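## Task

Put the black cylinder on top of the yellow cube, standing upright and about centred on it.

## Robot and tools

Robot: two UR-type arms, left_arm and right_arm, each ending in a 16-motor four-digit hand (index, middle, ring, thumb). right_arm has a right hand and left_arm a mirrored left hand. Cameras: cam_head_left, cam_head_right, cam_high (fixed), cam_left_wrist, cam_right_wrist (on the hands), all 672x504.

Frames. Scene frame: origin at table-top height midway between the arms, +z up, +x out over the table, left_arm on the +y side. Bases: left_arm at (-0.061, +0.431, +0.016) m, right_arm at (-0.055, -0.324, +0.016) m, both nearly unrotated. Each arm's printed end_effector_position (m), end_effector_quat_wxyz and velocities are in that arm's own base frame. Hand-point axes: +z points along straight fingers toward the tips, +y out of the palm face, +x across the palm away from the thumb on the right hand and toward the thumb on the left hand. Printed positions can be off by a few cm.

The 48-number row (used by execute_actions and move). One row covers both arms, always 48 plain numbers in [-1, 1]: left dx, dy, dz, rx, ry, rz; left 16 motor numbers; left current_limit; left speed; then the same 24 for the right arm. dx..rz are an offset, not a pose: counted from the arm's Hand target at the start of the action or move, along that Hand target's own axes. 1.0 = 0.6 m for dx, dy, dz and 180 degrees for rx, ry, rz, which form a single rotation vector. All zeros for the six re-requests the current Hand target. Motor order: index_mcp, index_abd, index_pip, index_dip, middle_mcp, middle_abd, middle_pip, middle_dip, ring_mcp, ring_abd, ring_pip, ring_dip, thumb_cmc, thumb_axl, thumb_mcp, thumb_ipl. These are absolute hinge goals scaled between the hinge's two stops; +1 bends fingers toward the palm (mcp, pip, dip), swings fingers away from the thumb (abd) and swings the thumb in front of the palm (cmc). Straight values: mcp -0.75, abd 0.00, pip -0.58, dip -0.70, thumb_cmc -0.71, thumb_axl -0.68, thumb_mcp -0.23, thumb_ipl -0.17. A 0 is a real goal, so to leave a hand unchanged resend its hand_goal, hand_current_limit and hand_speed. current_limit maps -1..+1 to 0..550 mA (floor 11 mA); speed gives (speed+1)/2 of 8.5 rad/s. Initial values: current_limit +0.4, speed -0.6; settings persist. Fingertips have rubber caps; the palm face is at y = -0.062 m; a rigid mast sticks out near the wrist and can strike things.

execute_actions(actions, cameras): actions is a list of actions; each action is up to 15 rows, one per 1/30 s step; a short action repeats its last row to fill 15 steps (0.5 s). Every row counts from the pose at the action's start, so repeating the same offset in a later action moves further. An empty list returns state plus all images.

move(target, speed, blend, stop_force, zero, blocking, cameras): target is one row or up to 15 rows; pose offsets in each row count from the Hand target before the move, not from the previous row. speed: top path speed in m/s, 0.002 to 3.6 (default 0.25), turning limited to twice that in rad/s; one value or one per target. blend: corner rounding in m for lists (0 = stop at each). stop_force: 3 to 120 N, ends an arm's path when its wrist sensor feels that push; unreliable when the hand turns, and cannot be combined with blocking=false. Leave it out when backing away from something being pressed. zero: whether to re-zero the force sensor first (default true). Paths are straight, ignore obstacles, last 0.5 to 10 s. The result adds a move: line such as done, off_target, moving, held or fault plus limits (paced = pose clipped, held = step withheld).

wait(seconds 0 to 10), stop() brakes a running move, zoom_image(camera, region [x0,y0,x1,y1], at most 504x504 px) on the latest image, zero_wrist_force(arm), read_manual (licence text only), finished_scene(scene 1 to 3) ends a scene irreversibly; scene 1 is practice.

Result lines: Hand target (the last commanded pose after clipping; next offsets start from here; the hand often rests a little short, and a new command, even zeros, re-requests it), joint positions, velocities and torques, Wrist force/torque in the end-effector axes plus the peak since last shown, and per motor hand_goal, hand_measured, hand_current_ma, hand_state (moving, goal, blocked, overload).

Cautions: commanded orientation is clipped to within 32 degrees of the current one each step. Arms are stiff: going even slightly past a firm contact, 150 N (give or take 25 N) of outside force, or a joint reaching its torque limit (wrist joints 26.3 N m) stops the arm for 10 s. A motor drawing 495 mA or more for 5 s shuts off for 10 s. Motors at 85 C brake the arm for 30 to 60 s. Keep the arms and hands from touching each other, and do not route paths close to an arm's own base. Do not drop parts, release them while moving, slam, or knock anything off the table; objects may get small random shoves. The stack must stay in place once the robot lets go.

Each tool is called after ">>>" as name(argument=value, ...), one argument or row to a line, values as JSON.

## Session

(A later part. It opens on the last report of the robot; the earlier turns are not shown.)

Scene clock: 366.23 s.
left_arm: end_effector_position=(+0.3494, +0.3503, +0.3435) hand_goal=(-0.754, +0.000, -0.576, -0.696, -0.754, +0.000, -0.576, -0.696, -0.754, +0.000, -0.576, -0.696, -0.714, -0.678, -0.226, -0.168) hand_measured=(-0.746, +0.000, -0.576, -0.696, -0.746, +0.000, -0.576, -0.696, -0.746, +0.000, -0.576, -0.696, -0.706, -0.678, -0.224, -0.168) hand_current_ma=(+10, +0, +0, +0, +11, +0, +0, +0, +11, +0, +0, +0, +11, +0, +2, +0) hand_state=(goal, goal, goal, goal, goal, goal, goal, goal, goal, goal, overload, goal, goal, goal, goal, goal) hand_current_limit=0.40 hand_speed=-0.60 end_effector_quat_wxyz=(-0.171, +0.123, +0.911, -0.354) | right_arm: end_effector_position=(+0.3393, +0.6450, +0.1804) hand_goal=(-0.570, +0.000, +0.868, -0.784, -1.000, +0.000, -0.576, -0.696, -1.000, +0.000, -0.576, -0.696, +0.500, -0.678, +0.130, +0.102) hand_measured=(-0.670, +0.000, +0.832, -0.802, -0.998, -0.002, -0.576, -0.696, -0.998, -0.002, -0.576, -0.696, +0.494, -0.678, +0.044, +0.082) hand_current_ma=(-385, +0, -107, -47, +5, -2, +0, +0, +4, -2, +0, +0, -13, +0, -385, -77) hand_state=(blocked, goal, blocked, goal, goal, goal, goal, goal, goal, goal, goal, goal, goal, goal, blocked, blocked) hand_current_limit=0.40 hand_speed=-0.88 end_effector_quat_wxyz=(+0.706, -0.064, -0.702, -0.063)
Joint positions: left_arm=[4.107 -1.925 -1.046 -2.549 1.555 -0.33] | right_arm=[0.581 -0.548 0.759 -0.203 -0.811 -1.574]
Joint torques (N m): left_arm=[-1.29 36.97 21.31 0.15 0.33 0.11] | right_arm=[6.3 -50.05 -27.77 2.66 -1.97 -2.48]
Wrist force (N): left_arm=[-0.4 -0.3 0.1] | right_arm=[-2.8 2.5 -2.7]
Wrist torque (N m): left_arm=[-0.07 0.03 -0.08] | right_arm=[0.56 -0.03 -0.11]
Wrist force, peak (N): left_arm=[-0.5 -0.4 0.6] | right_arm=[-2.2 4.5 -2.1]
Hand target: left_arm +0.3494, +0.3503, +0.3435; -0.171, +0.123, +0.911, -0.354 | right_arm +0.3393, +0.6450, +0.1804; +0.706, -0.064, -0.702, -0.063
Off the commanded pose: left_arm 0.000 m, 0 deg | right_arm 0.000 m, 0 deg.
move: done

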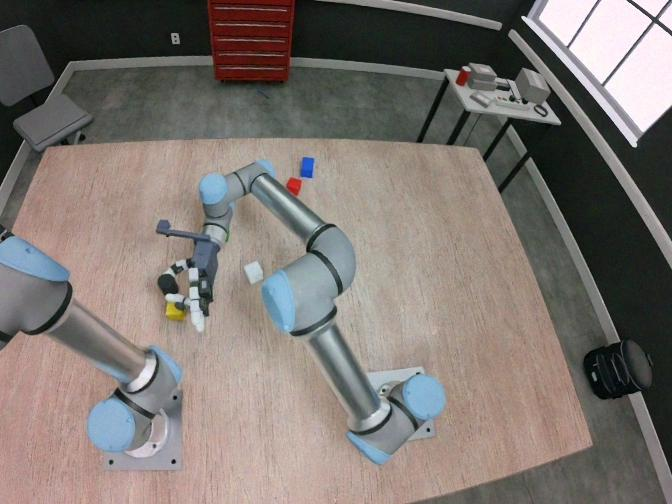

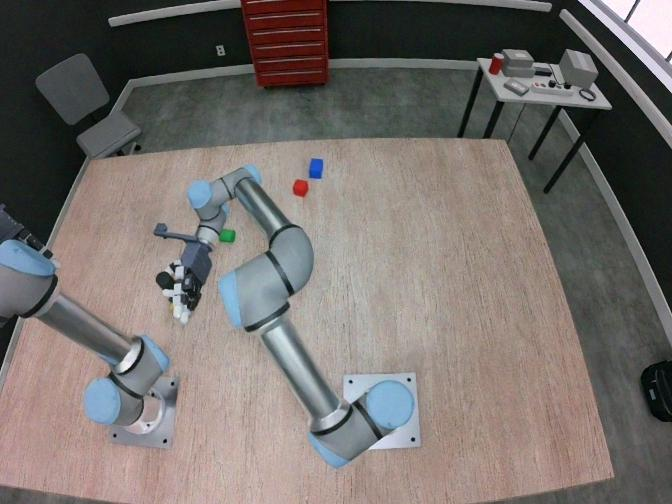

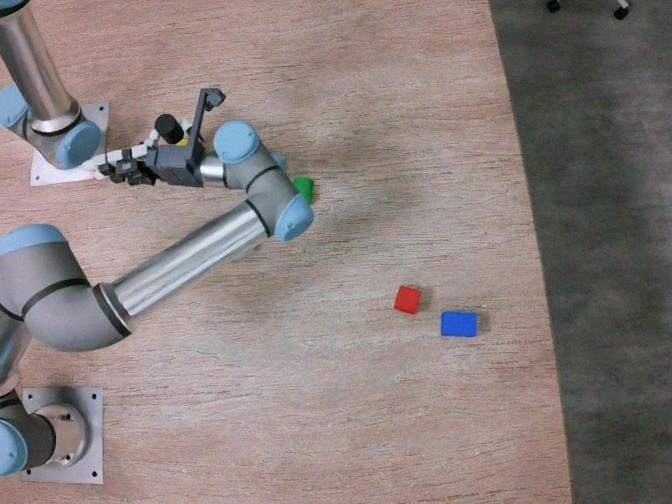

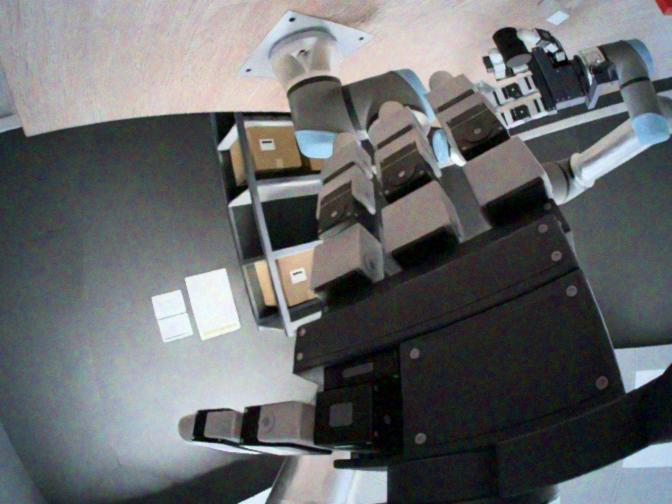

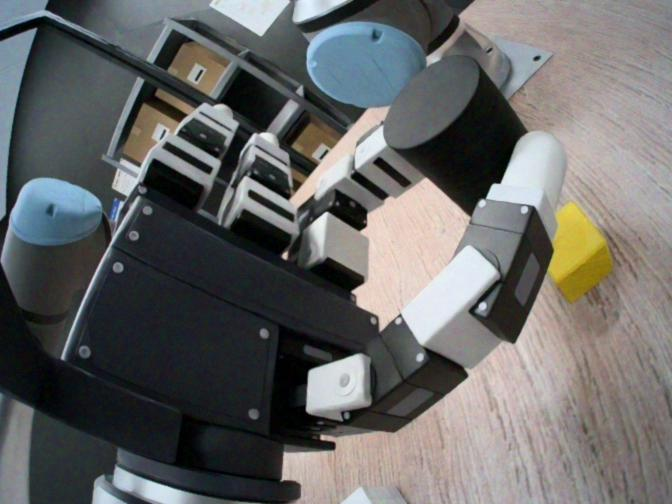

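>>> move(
  target=[0,0,0,0,0,0,-0.754,0,-0.576,-0.696,-0.754,0,-0.576,-0.696,-0.754,0,-0.576,-0.696,-0.714,-0.678,-0.226,-0.168,0.4,-0.6,-0.1257,0.0105,0.0113,0,0,0,-0.57,0,0.869,-0.783,-1.0,0,-0.576,-0.696,-1.0,0,-0.576,-0.696,0.5,-0.678,0.13,0.103,0.4,-0.88],
  speed=0.12,
  cameras=["cam_right_wrist","cam_high","cam_head_left"],
)

>>> zoom_image(
  camera="cam_right_wrist",
  region=[372, 20, 652, 280],
)

>>> zoom_image(
  camera="cam_high",
  region=[140, 110, 220, 180],
)

>>> zoom_image(
  camera="cam_head_left",
  region=[140, 250, 230, 340],
)

Scene clock: 391.27 s.
left_arm: end_effector_position=(+0.3494, +0.3503, +0.3435) hand_goal=(-0.754, +0.000, -0.576, -0.696, -0.754, +0.000, -0.576, -0.696, -0.754, +0.000, -0.576, -0.696, -0.714, -0.678, -0.226, -0.168) hand_measured=(-0.746, +0.000, -0.576, -0.696, -0.746, +0.000, -0.576, -0.696, -0.746, +0.000, -0.576, -0.696, -0.706, -0.678, -0.224, -0.168) hand_current_ma=(+10, +0, +0, +0, +11, +0, +0, +0, +11, +0, +0, +0, +11, +0, +2, +0) hand_state=(goal, goal, goal, goal, goal, goal, goal, goal, goal, goal, overload, goal, goal, goal, goal, goal) hand_current_limit=0.40 hand_speed=-0.60 end_effector_quat_wxyz=(-0.171, +0.123, +0.911, -0.354) | right_arm: end_effector_position=(+0.3333, +0.6523, +0.1051) hand_goal=(-0.570, +0.000, +0.868, -0.784, -1.000, +0.000, -0.576, -0.696, -1.000, +0.000, -0.576, -0.696, +0.500, -0.678, +0.130, +0.102) hand_measured=(-0.670, +0.000, +0.832, -0.802, -0.998, -0.002, -0.576, -0.696, -0.998, -0.002, -0.576, -0.696, +0.494, -0.678, +0.044, +0.082) hand_current_ma=(-385, +0, -107, -47, +5, -2, +0, +0, +4, -2, +0, +0, -14, -1, -385, -77) hand_state=(blocked, goal, blocked, goal, goal, goal, goal, goal, goal, goal, goal, goal, goal, goal, blocked, blocked) hand_current_limit=0.40 hand_speed=-0.88 end_effector_quat_wxyz=(+0.706, -0.064, -0.702, -0.063)
Joint positions: left_arm=[4.107 -1.925 -1.046 -2.549 1.555 -0.33] | right_arm=[0.593 -0.477 0.819 -0.333 -0.798 -1.574]
Joint torques (N m): left_arm=[-0.41 37.3 20.89 -0.03 0.17 0.09] | right_arm=[6.43 -49.3 -5.46 -0.56 2.12 1.85]
Wrist force (N): left_arm=[-0.4 0.0 0.4] | right_arm=[-2.8 2.2 -2.4]
Wrist torque (N m): left_arm=[-0.07 0.03 -0.09] | right_arm=[0.52 -0.07 -0.12]
Wrist force, peak (N): left_arm=[-0.7 -0.3 0.3] | right_arm=[-3.7 2.5 -2.4]
Hand target: left_arm +0.3494, +0.3503, +0.3435; -0.171, +0.123, +0.911, -0.354 | right_arm +0.3333, +0.6523, +0.1050; +0.706, -0.064, -0.702, -0.063
Off the commanded pose: left_arm 0.000 m, 0 deg | right_arm 0.000 m, 0 deg.
move: done
Images, in order (width x height): cam_head_left 672x504, cam_high 672x504, cam_right_wrist 672x504.

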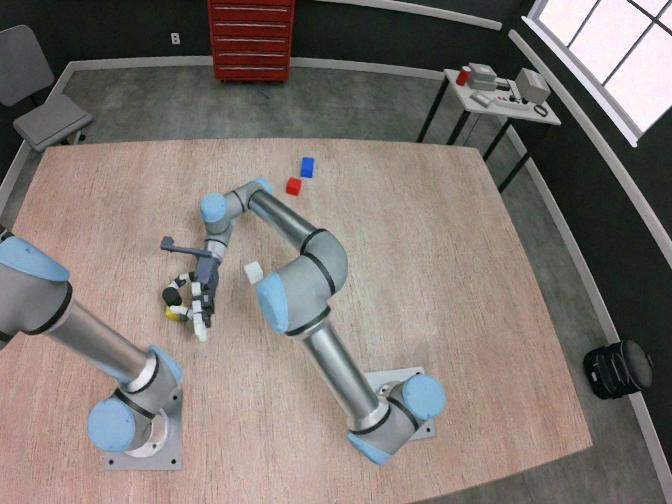

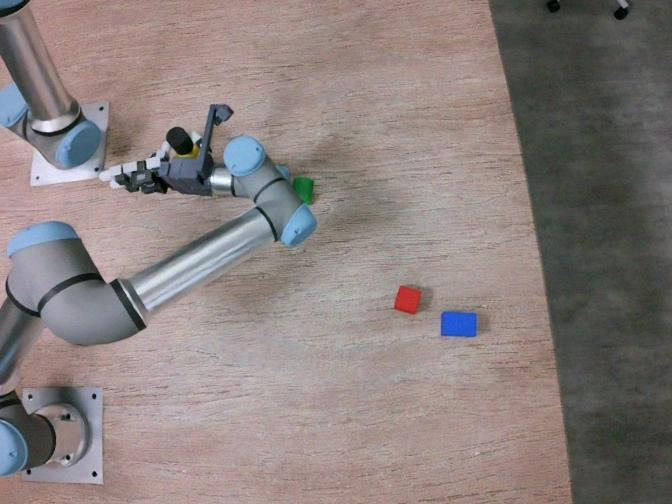

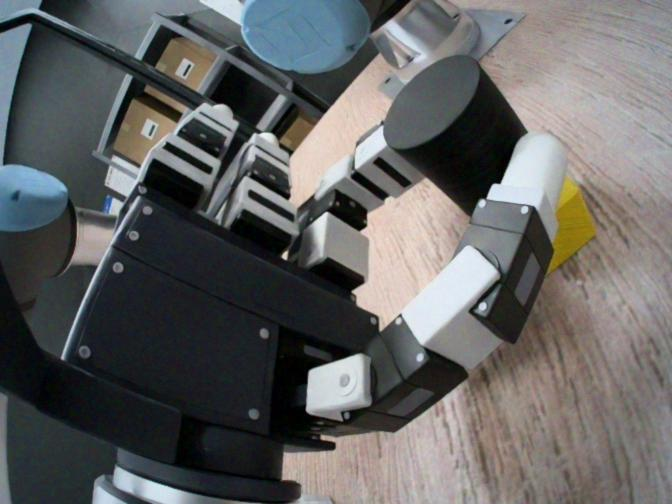

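Scaled by 1.800 from the camera's 672x504 image, which has a finer 960x720 frame.

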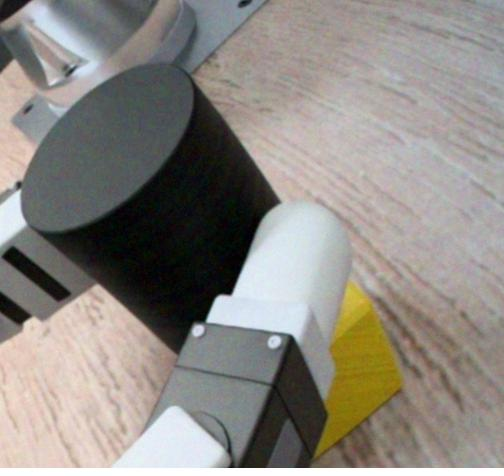

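Scaled by 6.300.

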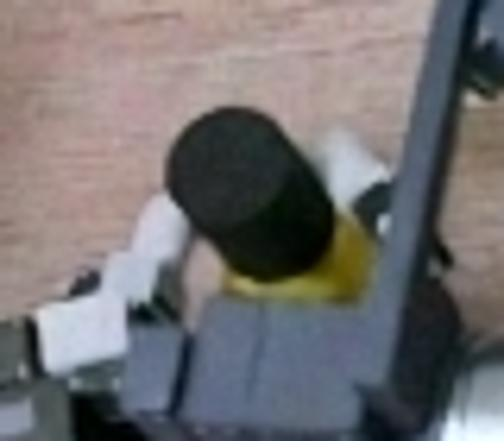

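Scaled by 5.600.

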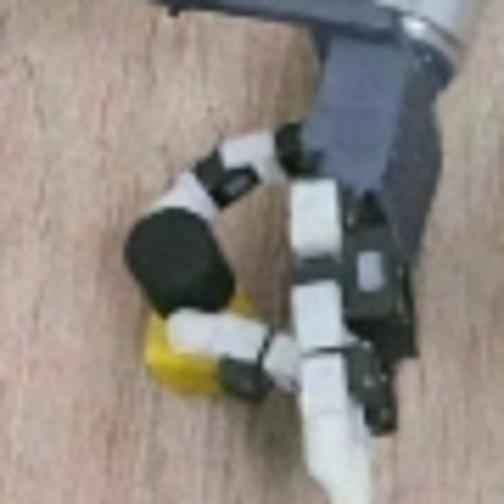

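>>> move(
  target=[0,0,0,0,0,0,-0.754,0,-0.576,-0.696,-0.754,0,-0.576,-0.696,-0.754,0,-0.576,-0.696,-0.714,-0.678,-0.226,-0.168,0.4,-0.6,-0.0167,-0.0053,0.0067,0,0,0,-0.57,0,0.869,-0.783,-1.0,0,-0.576,-0.696,-1.0,0,-0.576,-0.696,0.5,-0.678,0.13,0.103,0.4,-0.88],
  speed=0.06,
  cameras=["cam_high"],
)

>>> zoom_image(
  camera="cam_high",
  region=[140, 110, 220, 180],
)

>>> move(
  target=[0,0,0,0,0,0,-0.754,0,-0.576,-0.696,-0.754,0,-0.576,-0.696,-0.754,0,-0.576,-0.696,-0.714,-0.678,-0.226,-0.168,0.4,-0.6,-0.0583,0,0,0,0,0,-0.57,0,0.869,-0.783,-1.0,0,-0.576,-0.696,-1.0,0,-0.576,-0.696,0.5,-0.678,0.13,0.103,0.4,-0.88],
  speed=0.012,
  stop_force=3,
  cameras=["cam_high","cam_head_left","cam_head_right","cam_right_wrist"],
)

>>> zoom_image(
  camera="cam_high",
  region=[140, 110, 220, 180],
)

>>> zoom_image(
  camera="cam_head_left",
  region=[140, 260, 220, 340],
)

>>> zoom_image(
  camera="cam_head_right",
  region=[140, 250, 220, 330],
)

Scene clock: 419.10 s.
left_arm: end_effector_position=(+0.3494, +0.3503, +0.3435) hand_goal=(-0.754, +0.000, -0.576, -0.696, -0.754, +0.000, -0.576, -0.696, -0.754, +0.000, -0.576, -0.696, -0.714, -0.678, -0.226, -0.168) hand_measured=(-0.746, +0.000, -0.576, -0.696, -0.746, +0.000, -0.576, -0.696, -0.746, +0.000, -0.576, -0.696, -0.706, -0.678, -0.224, -0.168) hand_current_ma=(+10, +0, +0, +0, +11, +0, +0, +0, +11, +0, +0, +0, +11, +0, +2, +0) hand_state=(goal, goal, goal, goal, goal, goal, goal, goal, goal, goal, overload, goal, goal, goal, goal, goal) hand_current_limit=0.40 hand_speed=-0.60 end_effector_quat_wxyz=(-0.171, +0.123, +0.911, -0.354) | right_arm: end_effector_position=(+0.3287, +0.6499, +0.0951) hand_goal=(-0.570, +0.000, +0.868, -0.784, -1.000, +0.000, -0.576, -0.696, -1.000, +0.000, -0.576, -0.696, +0.500, -0.678, +0.130, +0.102) hand_measured=(-0.670, +0.000, +0.832, -0.802, -0.998, -0.002, -0.576, -0.696, -0.998, -0.002, -0.576, -0.696, +0.494, -0.678, +0.044, +0.082) hand_current_ma=(-385, +0, -107, -47, +5, -2, +0, +0, +4, -2, +0, +0, -14, -1, -385, -77) hand_state=(blocked, goal, blocked, goal, goal, goal, goal, goal, goal, goal, goal, goal, goal, goal, blocked, blocked) hand_current_limit=0.40 hand_speed=-0.88 end_effector_quat_wxyz=(+0.706, -0.064, -0.702, -0.063)
Joint positions: left_arm=[4.107 -1.925 -1.046 -2.549 1.555 -0.33] | right_arm=[0.594 -0.481 0.854 -0.364 -0.797 -1.574]
Joint torques (N m): left_arm=[-1.65 37.57 20.44 0.25 0.04 0.03] | right_arm=[6.52 -72.66 -7.03 -0.5 2.16 -1.7]
Wrist force (N): left_arm=[-0.3 -0.2 0.4] | right_arm=[-2.7 2.2 -2.4]
Wrist torque (N m): left_arm=[-0.09 0.01 -0.07] | right_arm=[0.51 -0.05 -0.14]
Wrist force, peak (N): left_arm=[-0.7 -0.3 0.5] | right_arm=[-2.9 2.5 -2.5]
Hand target: left_arm +0.3494, +0.3503, +0.3435; -0.171, +0.123, +0.911, -0.354 | right_arm +0.3287, +0.6499, +0.0950; +0.706, -0.064, -0.702, -0.063
Off the commanded pose: left_arm 0.000 m, 0 deg | right_arm 0.000 m, 0 deg.
move: done
Images, in order (width x height): cam_high 672x504.

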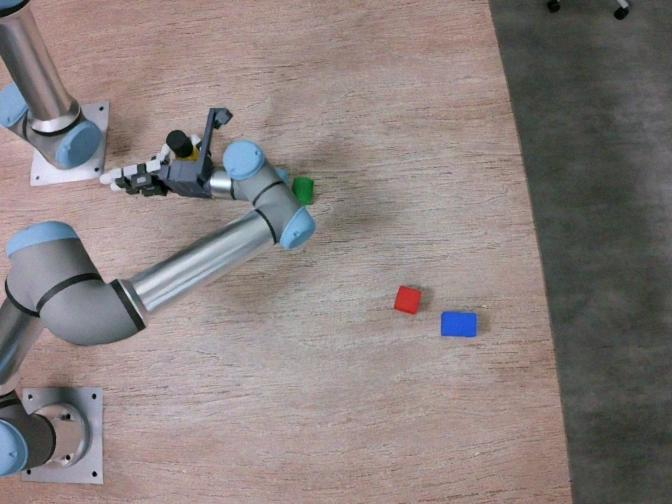

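Scaled by 6.300.

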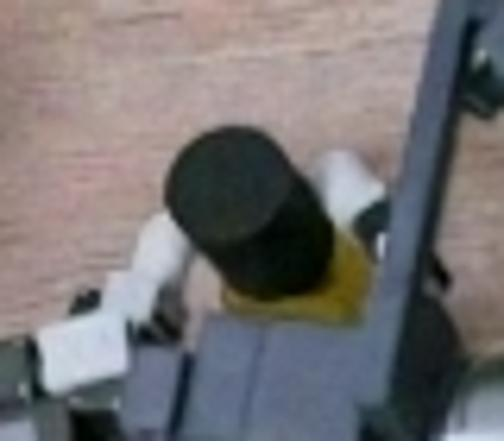

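Scene clock: 421.87 s.
left_arm: end_effector_position=(+0.3494, +0.3503, +0.3435) hand_goal=(-0.754, +0.000, -0.576, -0.696, -0.754, +0.000, -0.576, -0.696, -0.754, +0.000, -0.576, -0.696, -0.714, -0.678, -0.226, -0.168) hand_measured=(-0.746, +0.000, -0.576, -0.696, -0.746, +0.000, -0.576, -0.696, -0.746, +0.000, -0.576, -0.696, -0.706, -0.678, -0.224, -0.168) hand_current_ma=(+10, +0, +0, +0, +11, +0, +0, +0, +11, +0, +0, +0, +11, +0, +2, +0) hand_state=(goal, goal, goal, goal, goal, goal, goal, goal, goal, goal, overload, goal, goal, goal, goal, goal) hand_current_limit=0.40 hand_speed=-0.60 end_effector_quat_wxyz=(-0.171, +0.123, +0.911, -0.354) | right_arm: end_effector_position=(+0.3286, +0.6498, +0.0767) hand_goal=(-0.570, +0.000, +0.868, -0.784, -1.000, +0.000, -0.576, -0.696, -1.000, +0.000, -0.576, -0.696, +0.500, -0.678, +0.130, +0.102) hand_measured=(-0.670, +0.000, +0.830, -0.804, -0.998, -0.002, -0.576, -0.696, -0.998, -0.002, -0.576, -0.696, +0.506, -0.674, +0.046, +0.082) hand_current_ma=(-385, +0, -114, -52, +5, -2, +0, +0, +4, -2, +0, +0, +12, +11, -385, -77) hand_state=(blocked, goal, blocked, goal, goal, goal, goal, goal, goal, goal, goal, goal, goal, goal, blocked, blocked) hand_current_limit=0.40 hand_speed=-0.88 end_effector_quat_wxyz=(+0.706, -0.064, -0.702, -0.063)
Joint positions: left_arm=[4.107 -1.925 -1.046 -2.549 1.555 -0.33] | right_arm=[0.594 -0.46 0.861 -0.393 -0.797 -1.574]
Joint torques (N m): left_arm=[-1.82 37.93 20.57 0.12 0.09 0.12] | right_arm=[4.74 -71.86 -27.27 2.73 1.39 -1.36]
Wrist force (N): left_arm=[-0.2 -0.1 0.3] | right_arm=[-1.9 2.3 -2.6]
Wrist torque (N m): left_arm=[-0.07 0.01 -0.06] | right_arm=[0.53 -0.07 -0.13]
Wrist force, peak (N): left_arm=[-0.6 0.0 0.5] | right_arm=[-2.9 2.3 -2.6]
Hand target: left_arm +0.3494, +0.3503, +0.3435; -0.171, +0.123, +0.911, -0.354 | right_arm +0.3286, +0.6498, +0.0767; +0.706, -0.064, -0.702, -0.063 (not the last commanded pose)
Off the commanded pose: left_arm 0.000 m, 0 deg | right_arm 0.017 m, 0 deg.
move: contact (right_arm)
Images, in order (width x height): cam_head_left 672x504, cam_head_right 672x504, cam_high 672x504, cam_right_wrist 672x504.

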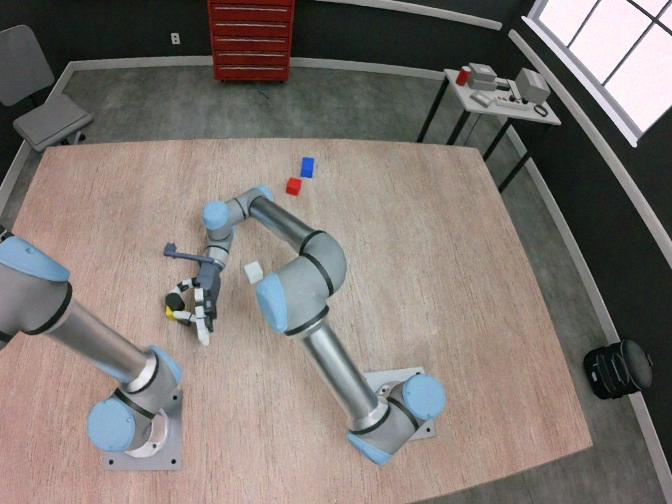

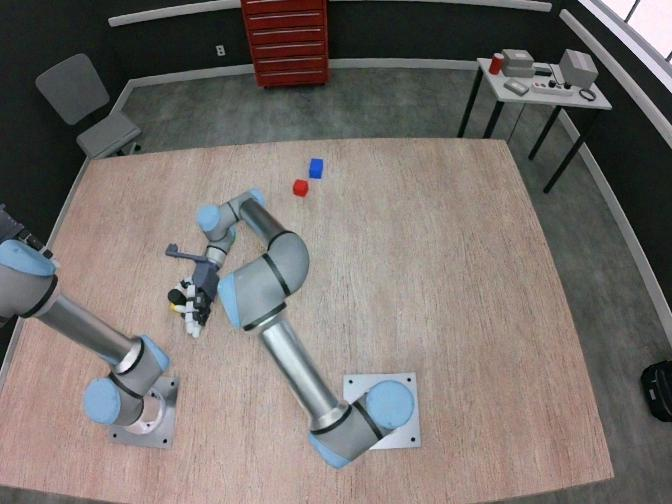

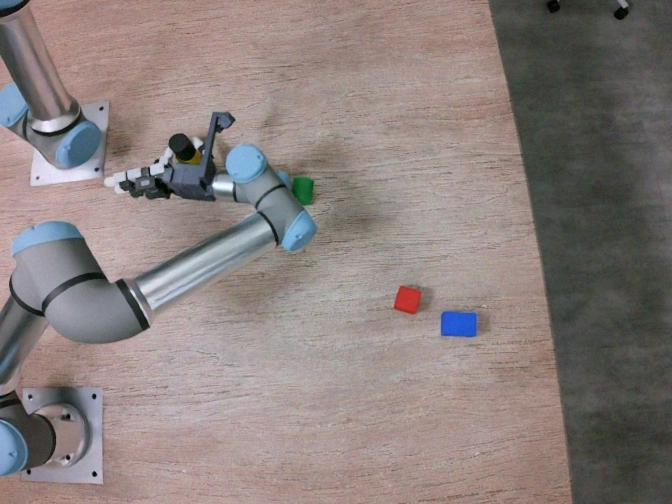

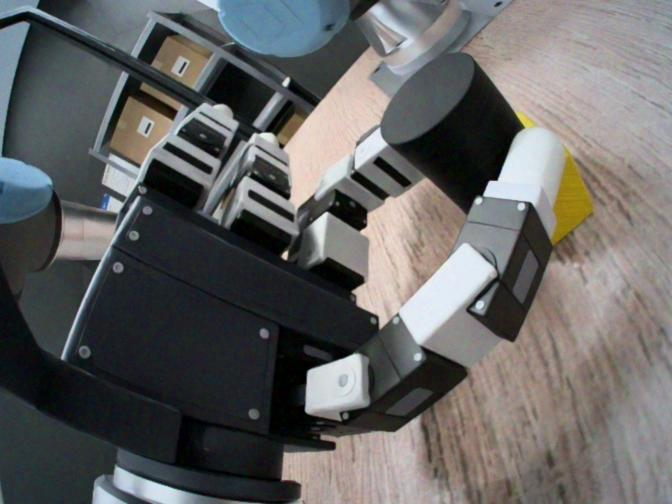

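Scaled by 6.300.

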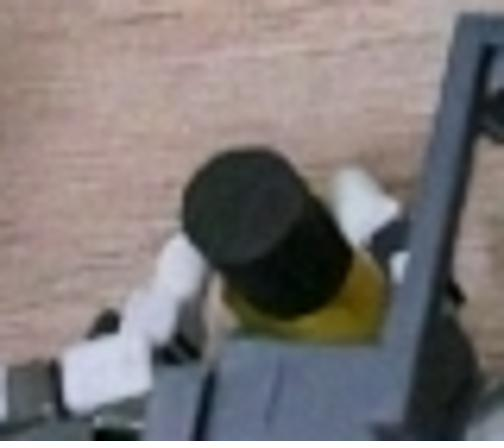

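Scaled by 6.300.

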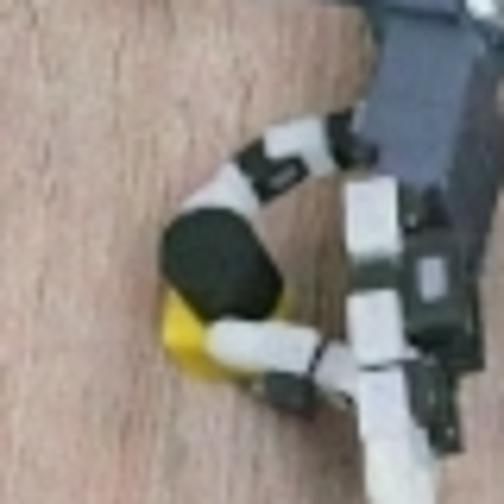

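Scaled by 6.300.

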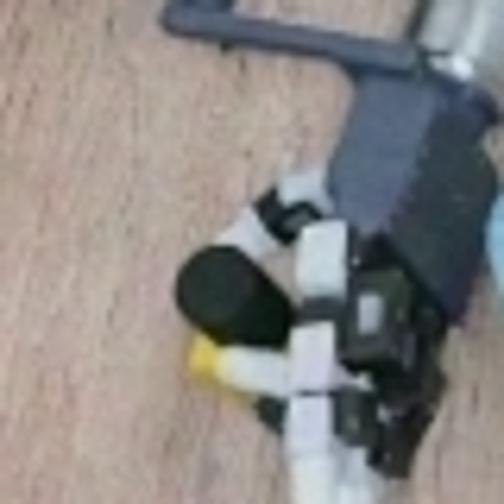

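>>> move(
  target=[
    [0,0,0,0,0,0,-0.754,0,-0.576,-0.696,-0.754,0,-0.576,-0.696,-0.754,0,-0.576,-0.696,-0.714,-0.678,-0.226,-0.168,0.4,-0.6,0,0,0,0,0,0,-0.67,0,0.830,-0.804,-1.0,0,-0.576,-0.696,-1.0,0,-0.576,-0.696,0.5,-0.678,0.046,0.082,0.4,-0.92],
    [0,0,0,0,0,0,-0.754,0,-0.576,-0.696,-0.754,0,-0.576,-0.696,-0.754,0,-0.576,-0.696,-0.714,-0.678,-0.226,-0.168,0.4,-0.6,0,0,0,0,0,0,-0.80,0,0.830,-0.804,-1.0,0,-0.576,-0.696,-1.0,0,-0.576,-0.696,0.5,-0.678,-0.09,0.082,0.4,-0.92],
  ],
  cameras=["cam_high","cam_right_wrist","cam_head_left"],
)

Scene clock: 445.57 s.
left_arm: end_effector_position=(+0.3494, +0.3503, +0.3435) hand_goal=(-0.754, +0.000, -0.576, -0.696, -0.754, +0.000, -0.576, -0.696, -0.754, +0.000, -0.576, -0.696, -0.714, -0.678, -0.226, -0.168) hand_measured=(-0.746, +0.000, -0.576, -0.696, -0.746, +0.000, -0.576, -0.696, -0.746, +0.000, -0.576, -0.696, -0.706, -0.678, -0.224, -0.168) hand_current_ma=(+10, +0, +0, +0, +11, +0, +0, +0, +11, +0, +0, +0, +11, +0, +2, +0) hand_state=(goal, goal, goal, goal, goal, goal, goal, goal, goal, goal, overload, goal, goal, goal, goal, goal) hand_current_limit=0.40 hand_speed=-0.60 end_effector_quat_wxyz=(-0.171, +0.123, +0.911, -0.354) | right_arm: end_effector_position=(+0.3286, +0.6498, +0.0767) hand_goal=(-0.800, +0.000, +0.830, -0.804, -1.000, +0.000, -0.576, -0.696, -1.000, +0.000, -0.576, -0.696, +0.500, -0.678, -0.090, +0.082) hand_measured=(-0.798, +0.000, +0.828, -0.808, -0.998, -0.002, -0.576, -0.696, -0.998, -0.002, -0.576, -0.696, +0.494, -0.678, -0.088, +0.080) hand_current_ma=(+5, +0, -5, -5, +5, -2, +0, +0, +4, -2, +0, +0, -13, +0, +4, -5) hand_state=(goal, goal, goal, goal, goal, goal, goal, goal, goal, goal, goal, goal, goal, goal, goal, goal) hand_current_limit=0.40 hand_speed=-0.92 end_effector_quat_wxyz=(+0.706, -0.064, -0.702, -0.063)
Joint positions: left_arm=[4.107 -1.925 -1.046 -2.549 1.555 -0.33] | right_arm=[0.594 -0.46 0.861 -0.393 -0.797 -1.574]
Joint torques (N m): left_arm=[-1.14 37.47 21.08 0.19 0.17 0.07] | right_arm=[3.08 -71.77 -25.71 2.61 -0.93 -1.39]
Wrist force (N): left_arm=[-0.4 -0.3 0.4] | right_arm=[-2.4 2.1 -2.4]
Wrist torque (N m): left_arm=[-0.10 0.02 -0.07] | right_arm=[0.48 -0.06 -0.13]
Wrist force, peak (N): left_arm=[-0.6 -0.2 0.6] | right_arm=[-2.1 2.2 -3.0]
Hand target: left_arm +0.3494, +0.3503, +0.3435; -0.171, +0.123, +0.911, -0.354 | right_arm +0.3286, +0.6498, +0.0767; +0.706, -0.064, -0.702, -0.063
Off the commanded pose: left_arm 0.000 m, 0 deg | right_arm 0.000 m, 0 deg.
move: done
Images, in order (width x height): cam_head_left 672x504, cam_high 672x504, cam_right_wrist 672x504.

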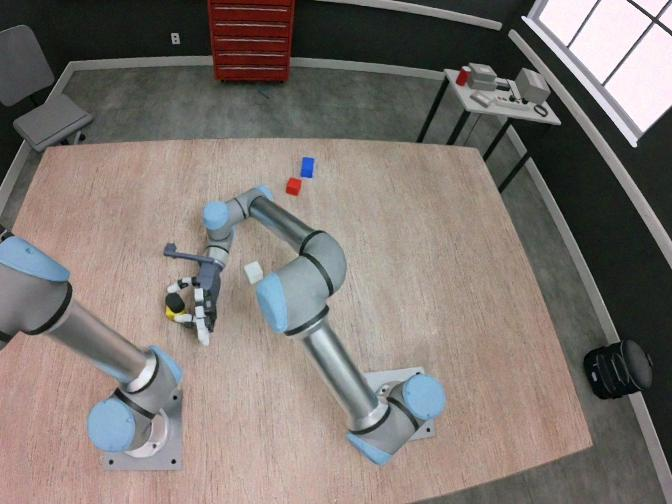

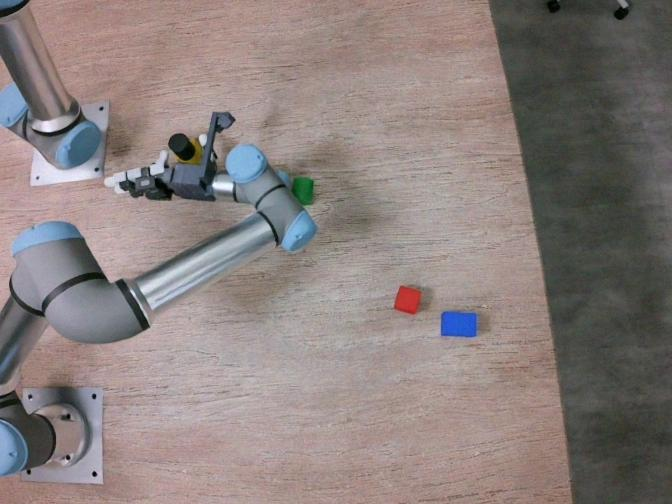

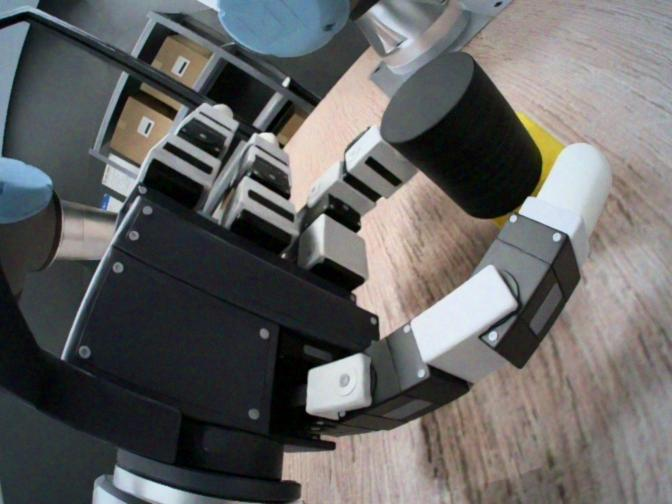

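>>> zoom_image(
  camera="cam_high",
  region=[150, 120, 230, 180],
)

>>> zoom_image(
  camera="cam_right_wrist",
  region=[330, 20, 650, 260],
)

Scaled by 6.300.

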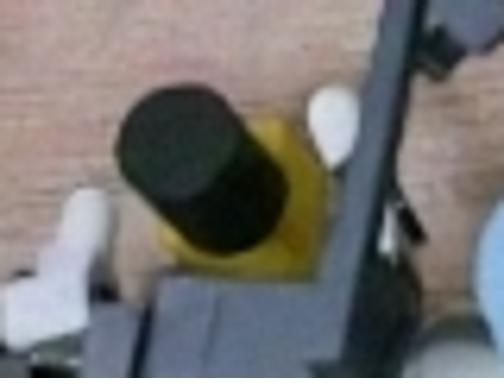

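Scaled by 1.575 from the camera's 672x504 image, which has a finer 960x720 frame.

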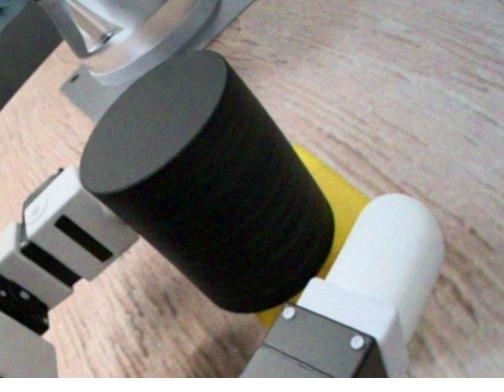

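>>> move(
  target=[0,0,0,0,0,0,-0.754,0,-0.576,-0.696,-0.754,0,-0.576,-0.696,-0.754,0,-0.576,-0.696,-0.714,-0.678,-0.226,-0.168,0.4,-0.6,0,-0.2,-0.115,0,0,0,-0.80,0,0.830,-0.804,-1.0,0,-0.576,-0.696,-1.0,0,-0.576,-0.696,0.5,-0.678,-0.09,0.082,0.4,-0.92],
  speed=0.1,
  cameras=["cam_high","cam_right_wrist","cam_head_left"],
)

>>> zoom_image(
  camera="cam_high",
  region=[150, 120, 230, 180],
)

>>> zoom_image(
  camera="cam_head_left",
  region=[140, 270, 220, 330],
)

Scene clock: 465.60 s.
left_arm: end_effector_position=(+0.3494, +0.3503, +0.3435) hand_goal=(-0.754, +0.000, -0.576, -0.696, -0.754, +0.000, -0.576, -0.696, -0.754, +0.000, -0.576, -0.696, -0.714, -0.678, -0.226, -0.168) hand_measured=(-0.746, +0.000, -0.576, -0.696, -0.746, +0.000, -0.576, -0.696, -0.746, +0.000, -0.576, -0.696, -0.706, -0.678, -0.224, -0.168) hand_current_ma=(+10, +0, +0, +0, +11, +0, +0, +0, +11, +0, +0, +0, +11, +0, +2, +0) hand_state=(goal, goal, goal, goal, goal, goal, goal, goal, goal, goal, overload, goal, goal, goal, goal, goal) hand_current_limit=0.40 hand_speed=-0.60 end_effector_quat_wxyz=(-0.171, +0.123, +0.911, -0.354) | right_arm: end_effector_position=(+0.3750, +0.5196, +0.0766) hand_goal=(-0.800, +0.000, +0.830, -0.804, -1.000, +0.000, -0.576, -0.696, -1.000, +0.000, -0.576, -0.696, +0.500, -0.678, -0.090, +0.082) hand_measured=(-0.798, +0.000, +0.828, -0.806, -0.998, -0.002, -0.576, -0.696, -0.998, -0.002, -0.576, -0.696, +0.494, -0.678, -0.088, +0.080) hand_current_ma=(+4, +0, -5, -5, +4, -2, +0, +0, +3, -2, +0, +0, -13, +0, +3, -5) hand_state=(goal, goal, goal, goal, goal, goal, goal, goal, goal, goal, goal, goal, goal, goal, goal, goal) hand_current_limit=0.40 hand_speed=-0.92 end_effector_quat_wxyz=(+0.706, -0.064, -0.702, -0.063)
Joint positions: left_arm=[4.107 -1.925 -1.046 -2.549 1.555 -0.33] | right_arm=[0.403 -0.579 1.106 -0.52 -0.988 -1.572]
Joint torques (N m): left_arm=[-1.48 37.33 21.82 0.1 0.2 0.08] | right_arm=[-11.25 -68.29 -4.16 0.03 -1.91 1.74]
Wrist force (N): left_arm=[-0.4 0.0 0.3] | right_arm=[-2.3 2.3 -2.7]
Wrist torque (N m): left_arm=[-0.07 0.03 -0.08] | right_arm=[0.55 -0.05 -0.22]
Wrist force, peak (N): left_arm=[-0.5 -0.3 0.6] | right_arm=[-2.4 2.7 -2.6]
Hand target: left_arm +0.3494, +0.3503, +0.3435; -0.171, +0.123, +0.911, -0.354 | right_arm +0.3751, +0.5194, +0.0766; +0.706, -0.064, -0.702, -0.063
Off the commanded pose: left_arm 0.000 m, 0 deg | right_arm 0.000 m, 0 deg.
move: done
Images, in order (width x height): cam_head_left 672x504, cam_high 672x504, cam_right_wrist 672x504.

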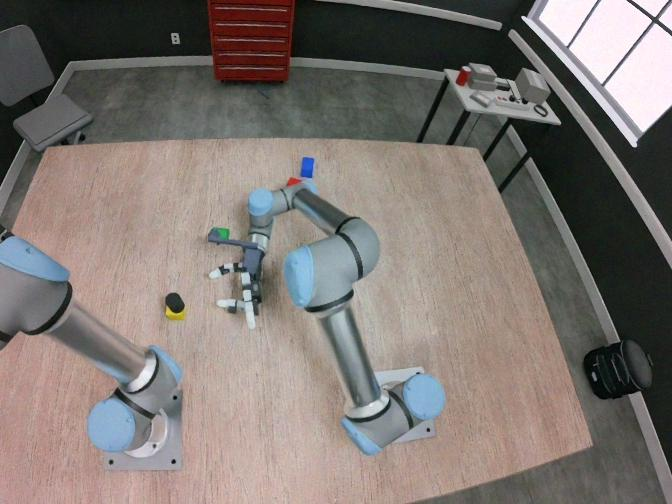

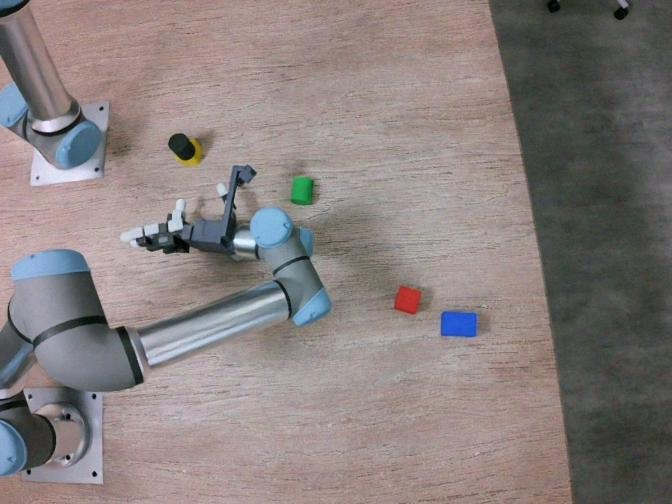

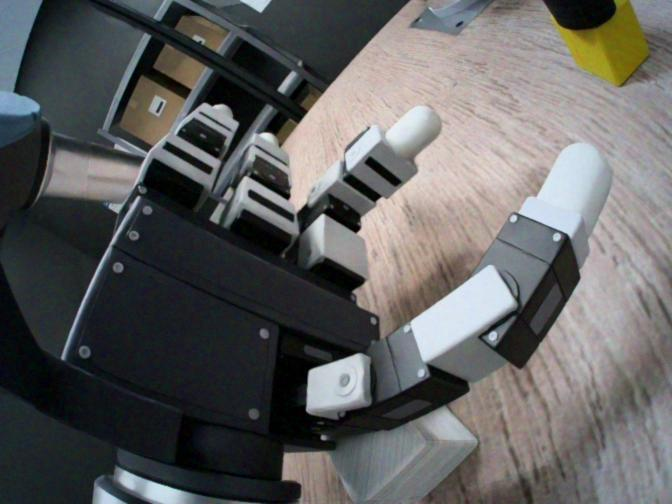

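Scaled by 6.300.

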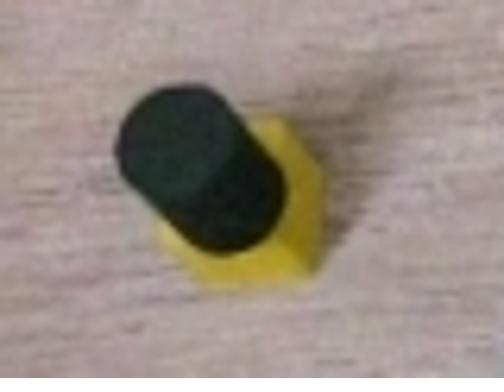

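Scaled by 6.300.

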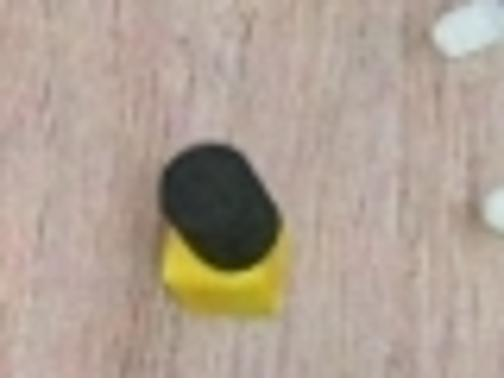

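>>> zoom_image(
  camera="cam_high",
  region=[160, 125, 210, 170],
)

>>> zoom_image(
  camera="cam_head_left",
  region=[155, 285, 195, 325],
)

>>> zoom_image(
  camera="cam_right_wrist",
  region=[512, 0, 672, 120],
)

Scaled by 10.080.

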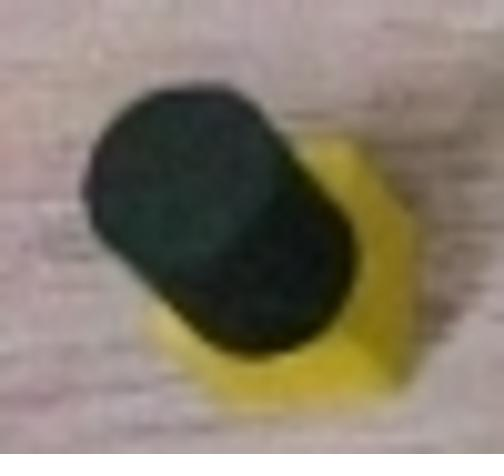

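Scaled by 12.600.

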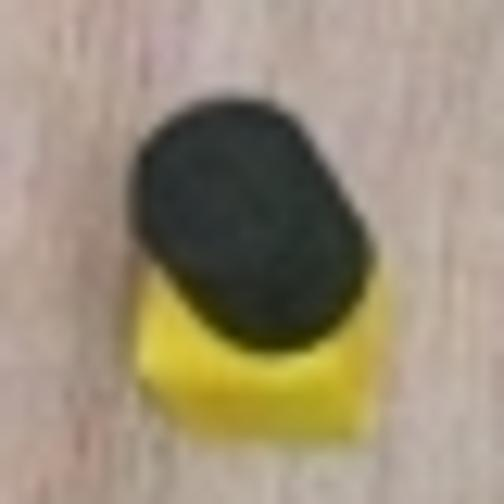

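Scaled by 3.150 from the camera's 672x504 image, which has a finer 960x720 frame.

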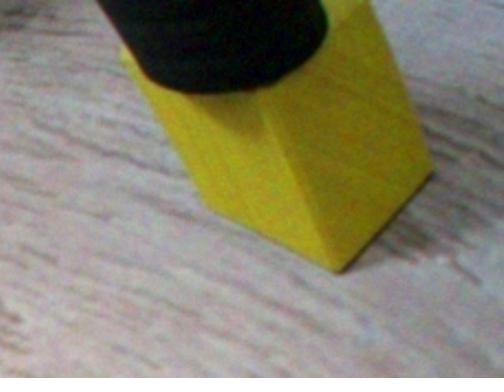

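>>> move(
  target=[0,0,0,0,0,0,-0.754,0,-0.576,-0.696,-0.754,0,-0.576,-0.696,-0.754,0,-0.576,-0.696,-0.714,-0.678,-0.226,-0.168,0.4,-0.6,0,0.08,0.046,0,0,0,-0.80,0,0.830,-0.804,-1.0,0,-0.576,-0.696,-1.0,0,-0.576,-0.696,0.5,-0.678,-0.09,0.082,0.4,-0.92],
  speed=0.15,
  cameras=["cam_high","cam_right_wrist","cam_head_right"],
)

>>> zoom_image(
  camera="cam_right_wrist",
  region=[472, 0, 672, 150],
)

>>> zoom_image(
  camera="cam_head_right",
  region=[150, 285, 200, 325],
)

Scene clock: 496.30 s.
left_arm: end_effector_position=(+0.3494, +0.3503, +0.3435) hand_goal=(-0.754, +0.000, -0.576, -0.696, -0.754, +0.000, -0.576, -0.696, -0.754, +0.000, -0.576, -0.696, -0.714, -0.678, -0.226, -0.168) hand_measured=(-0.746, +0.000, -0.576, -0.696, -0.746, +0.000, -0.576, -0.696, -0.746, +0.000, -0.576, -0.696, -0.706, -0.678, -0.224, -0.168) hand_current_ma=(+10, +0, +0, +0, +11, +0, +0, +0, +11, +0, +0, +0, +11, +0, +2, +0) hand_state=(goal, goal, goal, goal, goal, goal, goal, goal, goal, goal, overload, goal, goal, goal, goal, goal) hand_current_limit=0.40 hand_speed=-0.60 end_effector_quat_wxyz=(-0.171, +0.123, +0.911, -0.354) | right_arm: end_effector_position=(+0.3565, +0.5715, +0.0766) hand_goal=(-0.800, +0.000, +0.830, -0.804, -1.000, +0.000, -0.576, -0.696, -1.000, +0.000, -0.576, -0.696, +0.500, -0.678, -0.090, +0.082) hand_measured=(-0.798, +0.000, +0.828, -0.806, -0.998, -0.002, -0.576, -0.696, -0.998, -0.002, -0.576, -0.696, +0.494, -0.678, -0.088, +0.080) hand_current_ma=(+4, +0, -5, -5, +3, -2, +0, +0, +3, -2, +0, +0, -13, +0, +3, -5) hand_state=(goal, goal, goal, goal, goal, goal, goal, goal, goal, goal, goal, goal, goal, goal, goal, goal) hand_current_limit=0.40 hand_speed=-0.92 end_effector_quat_wxyz=(+0.706, -0.064, -0.702, -0.063)
Joint positions: left_arm=[4.107 -1.925 -1.046 -2.549 1.555 -0.33] | right_arm=[0.482 -0.542 1.03 -0.48 -0.91 -1.573]
Joint torques (N m): left_arm=[-0.73 37.27 20.19 0.1 0.25 0] | right_arm=[7.18 -45.01 -24.21 2.75 1.98 -2.21]
Wrist force (N): left_arm=[-0.4 -0.2 0.2] | right_arm=[-2.4 2.4 -2.5]
Wrist torque (N m): left_arm=[-0.07 0.02 -0.08] | right_arm=[0.54 -0.03 -0.12]
Wrist force, peak (N): left_arm=[-0.6 0.0 0.6] | right_arm=[-2.5 2.4 -2.9]
Hand target: left_arm +0.3494, +0.3503, +0.3435; -0.171, +0.123, +0.911, -0.354 | right_arm +0.3565, +0.5716, +0.0766; +0.706, -0.064, -0.702, -0.063
Off the commanded pose: left_arm 0.000 m, 0 deg | right_arm 0.000 m, 0 deg.
move: done
Images, in order (width x height): cam_head_right 672x504, cam_high 672x504, cam_right_wrist 672x504.

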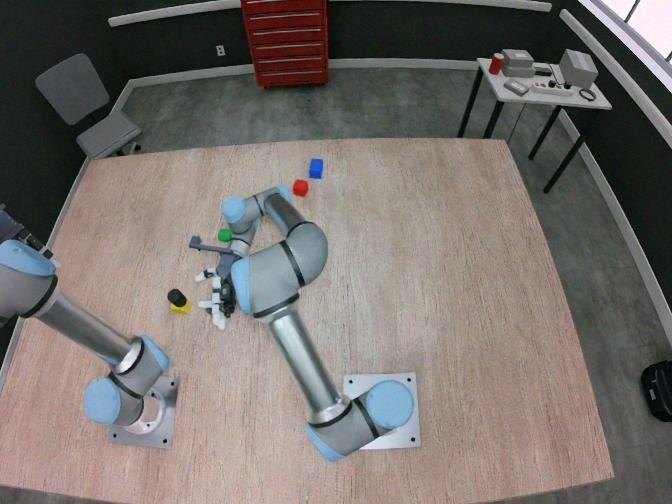

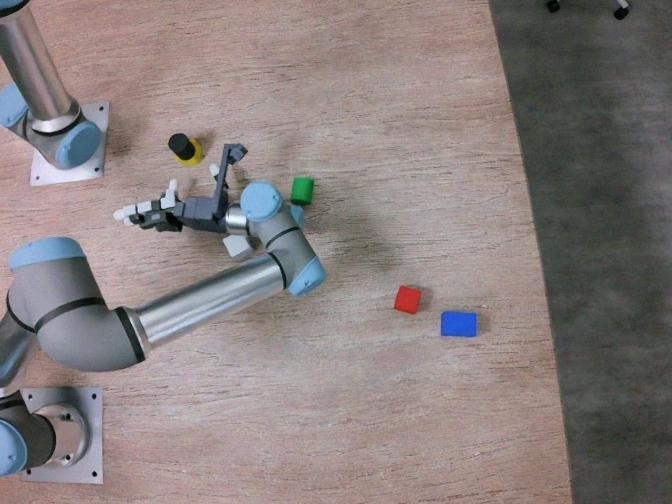

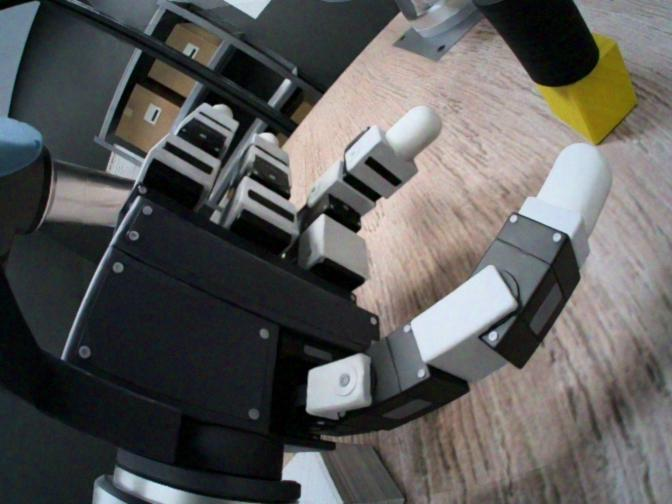

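Scaled by 2.520 from the camera's 672x504 image, which has a finer 960x720 frame.

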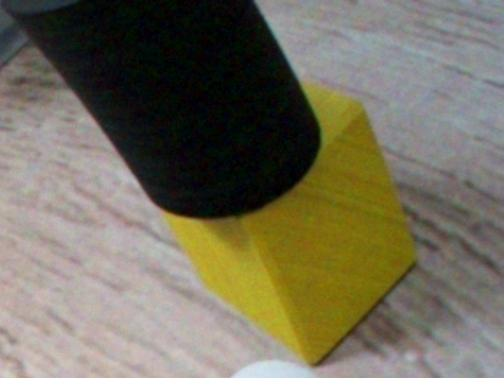

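Scaled by 10.080.

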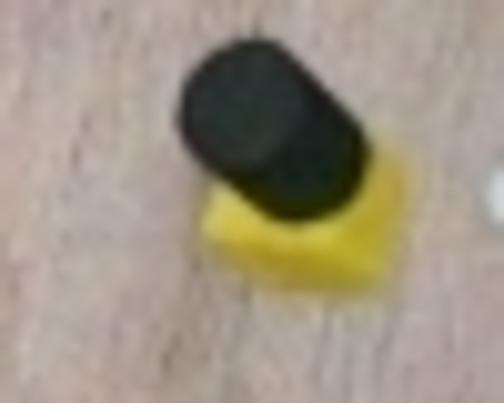

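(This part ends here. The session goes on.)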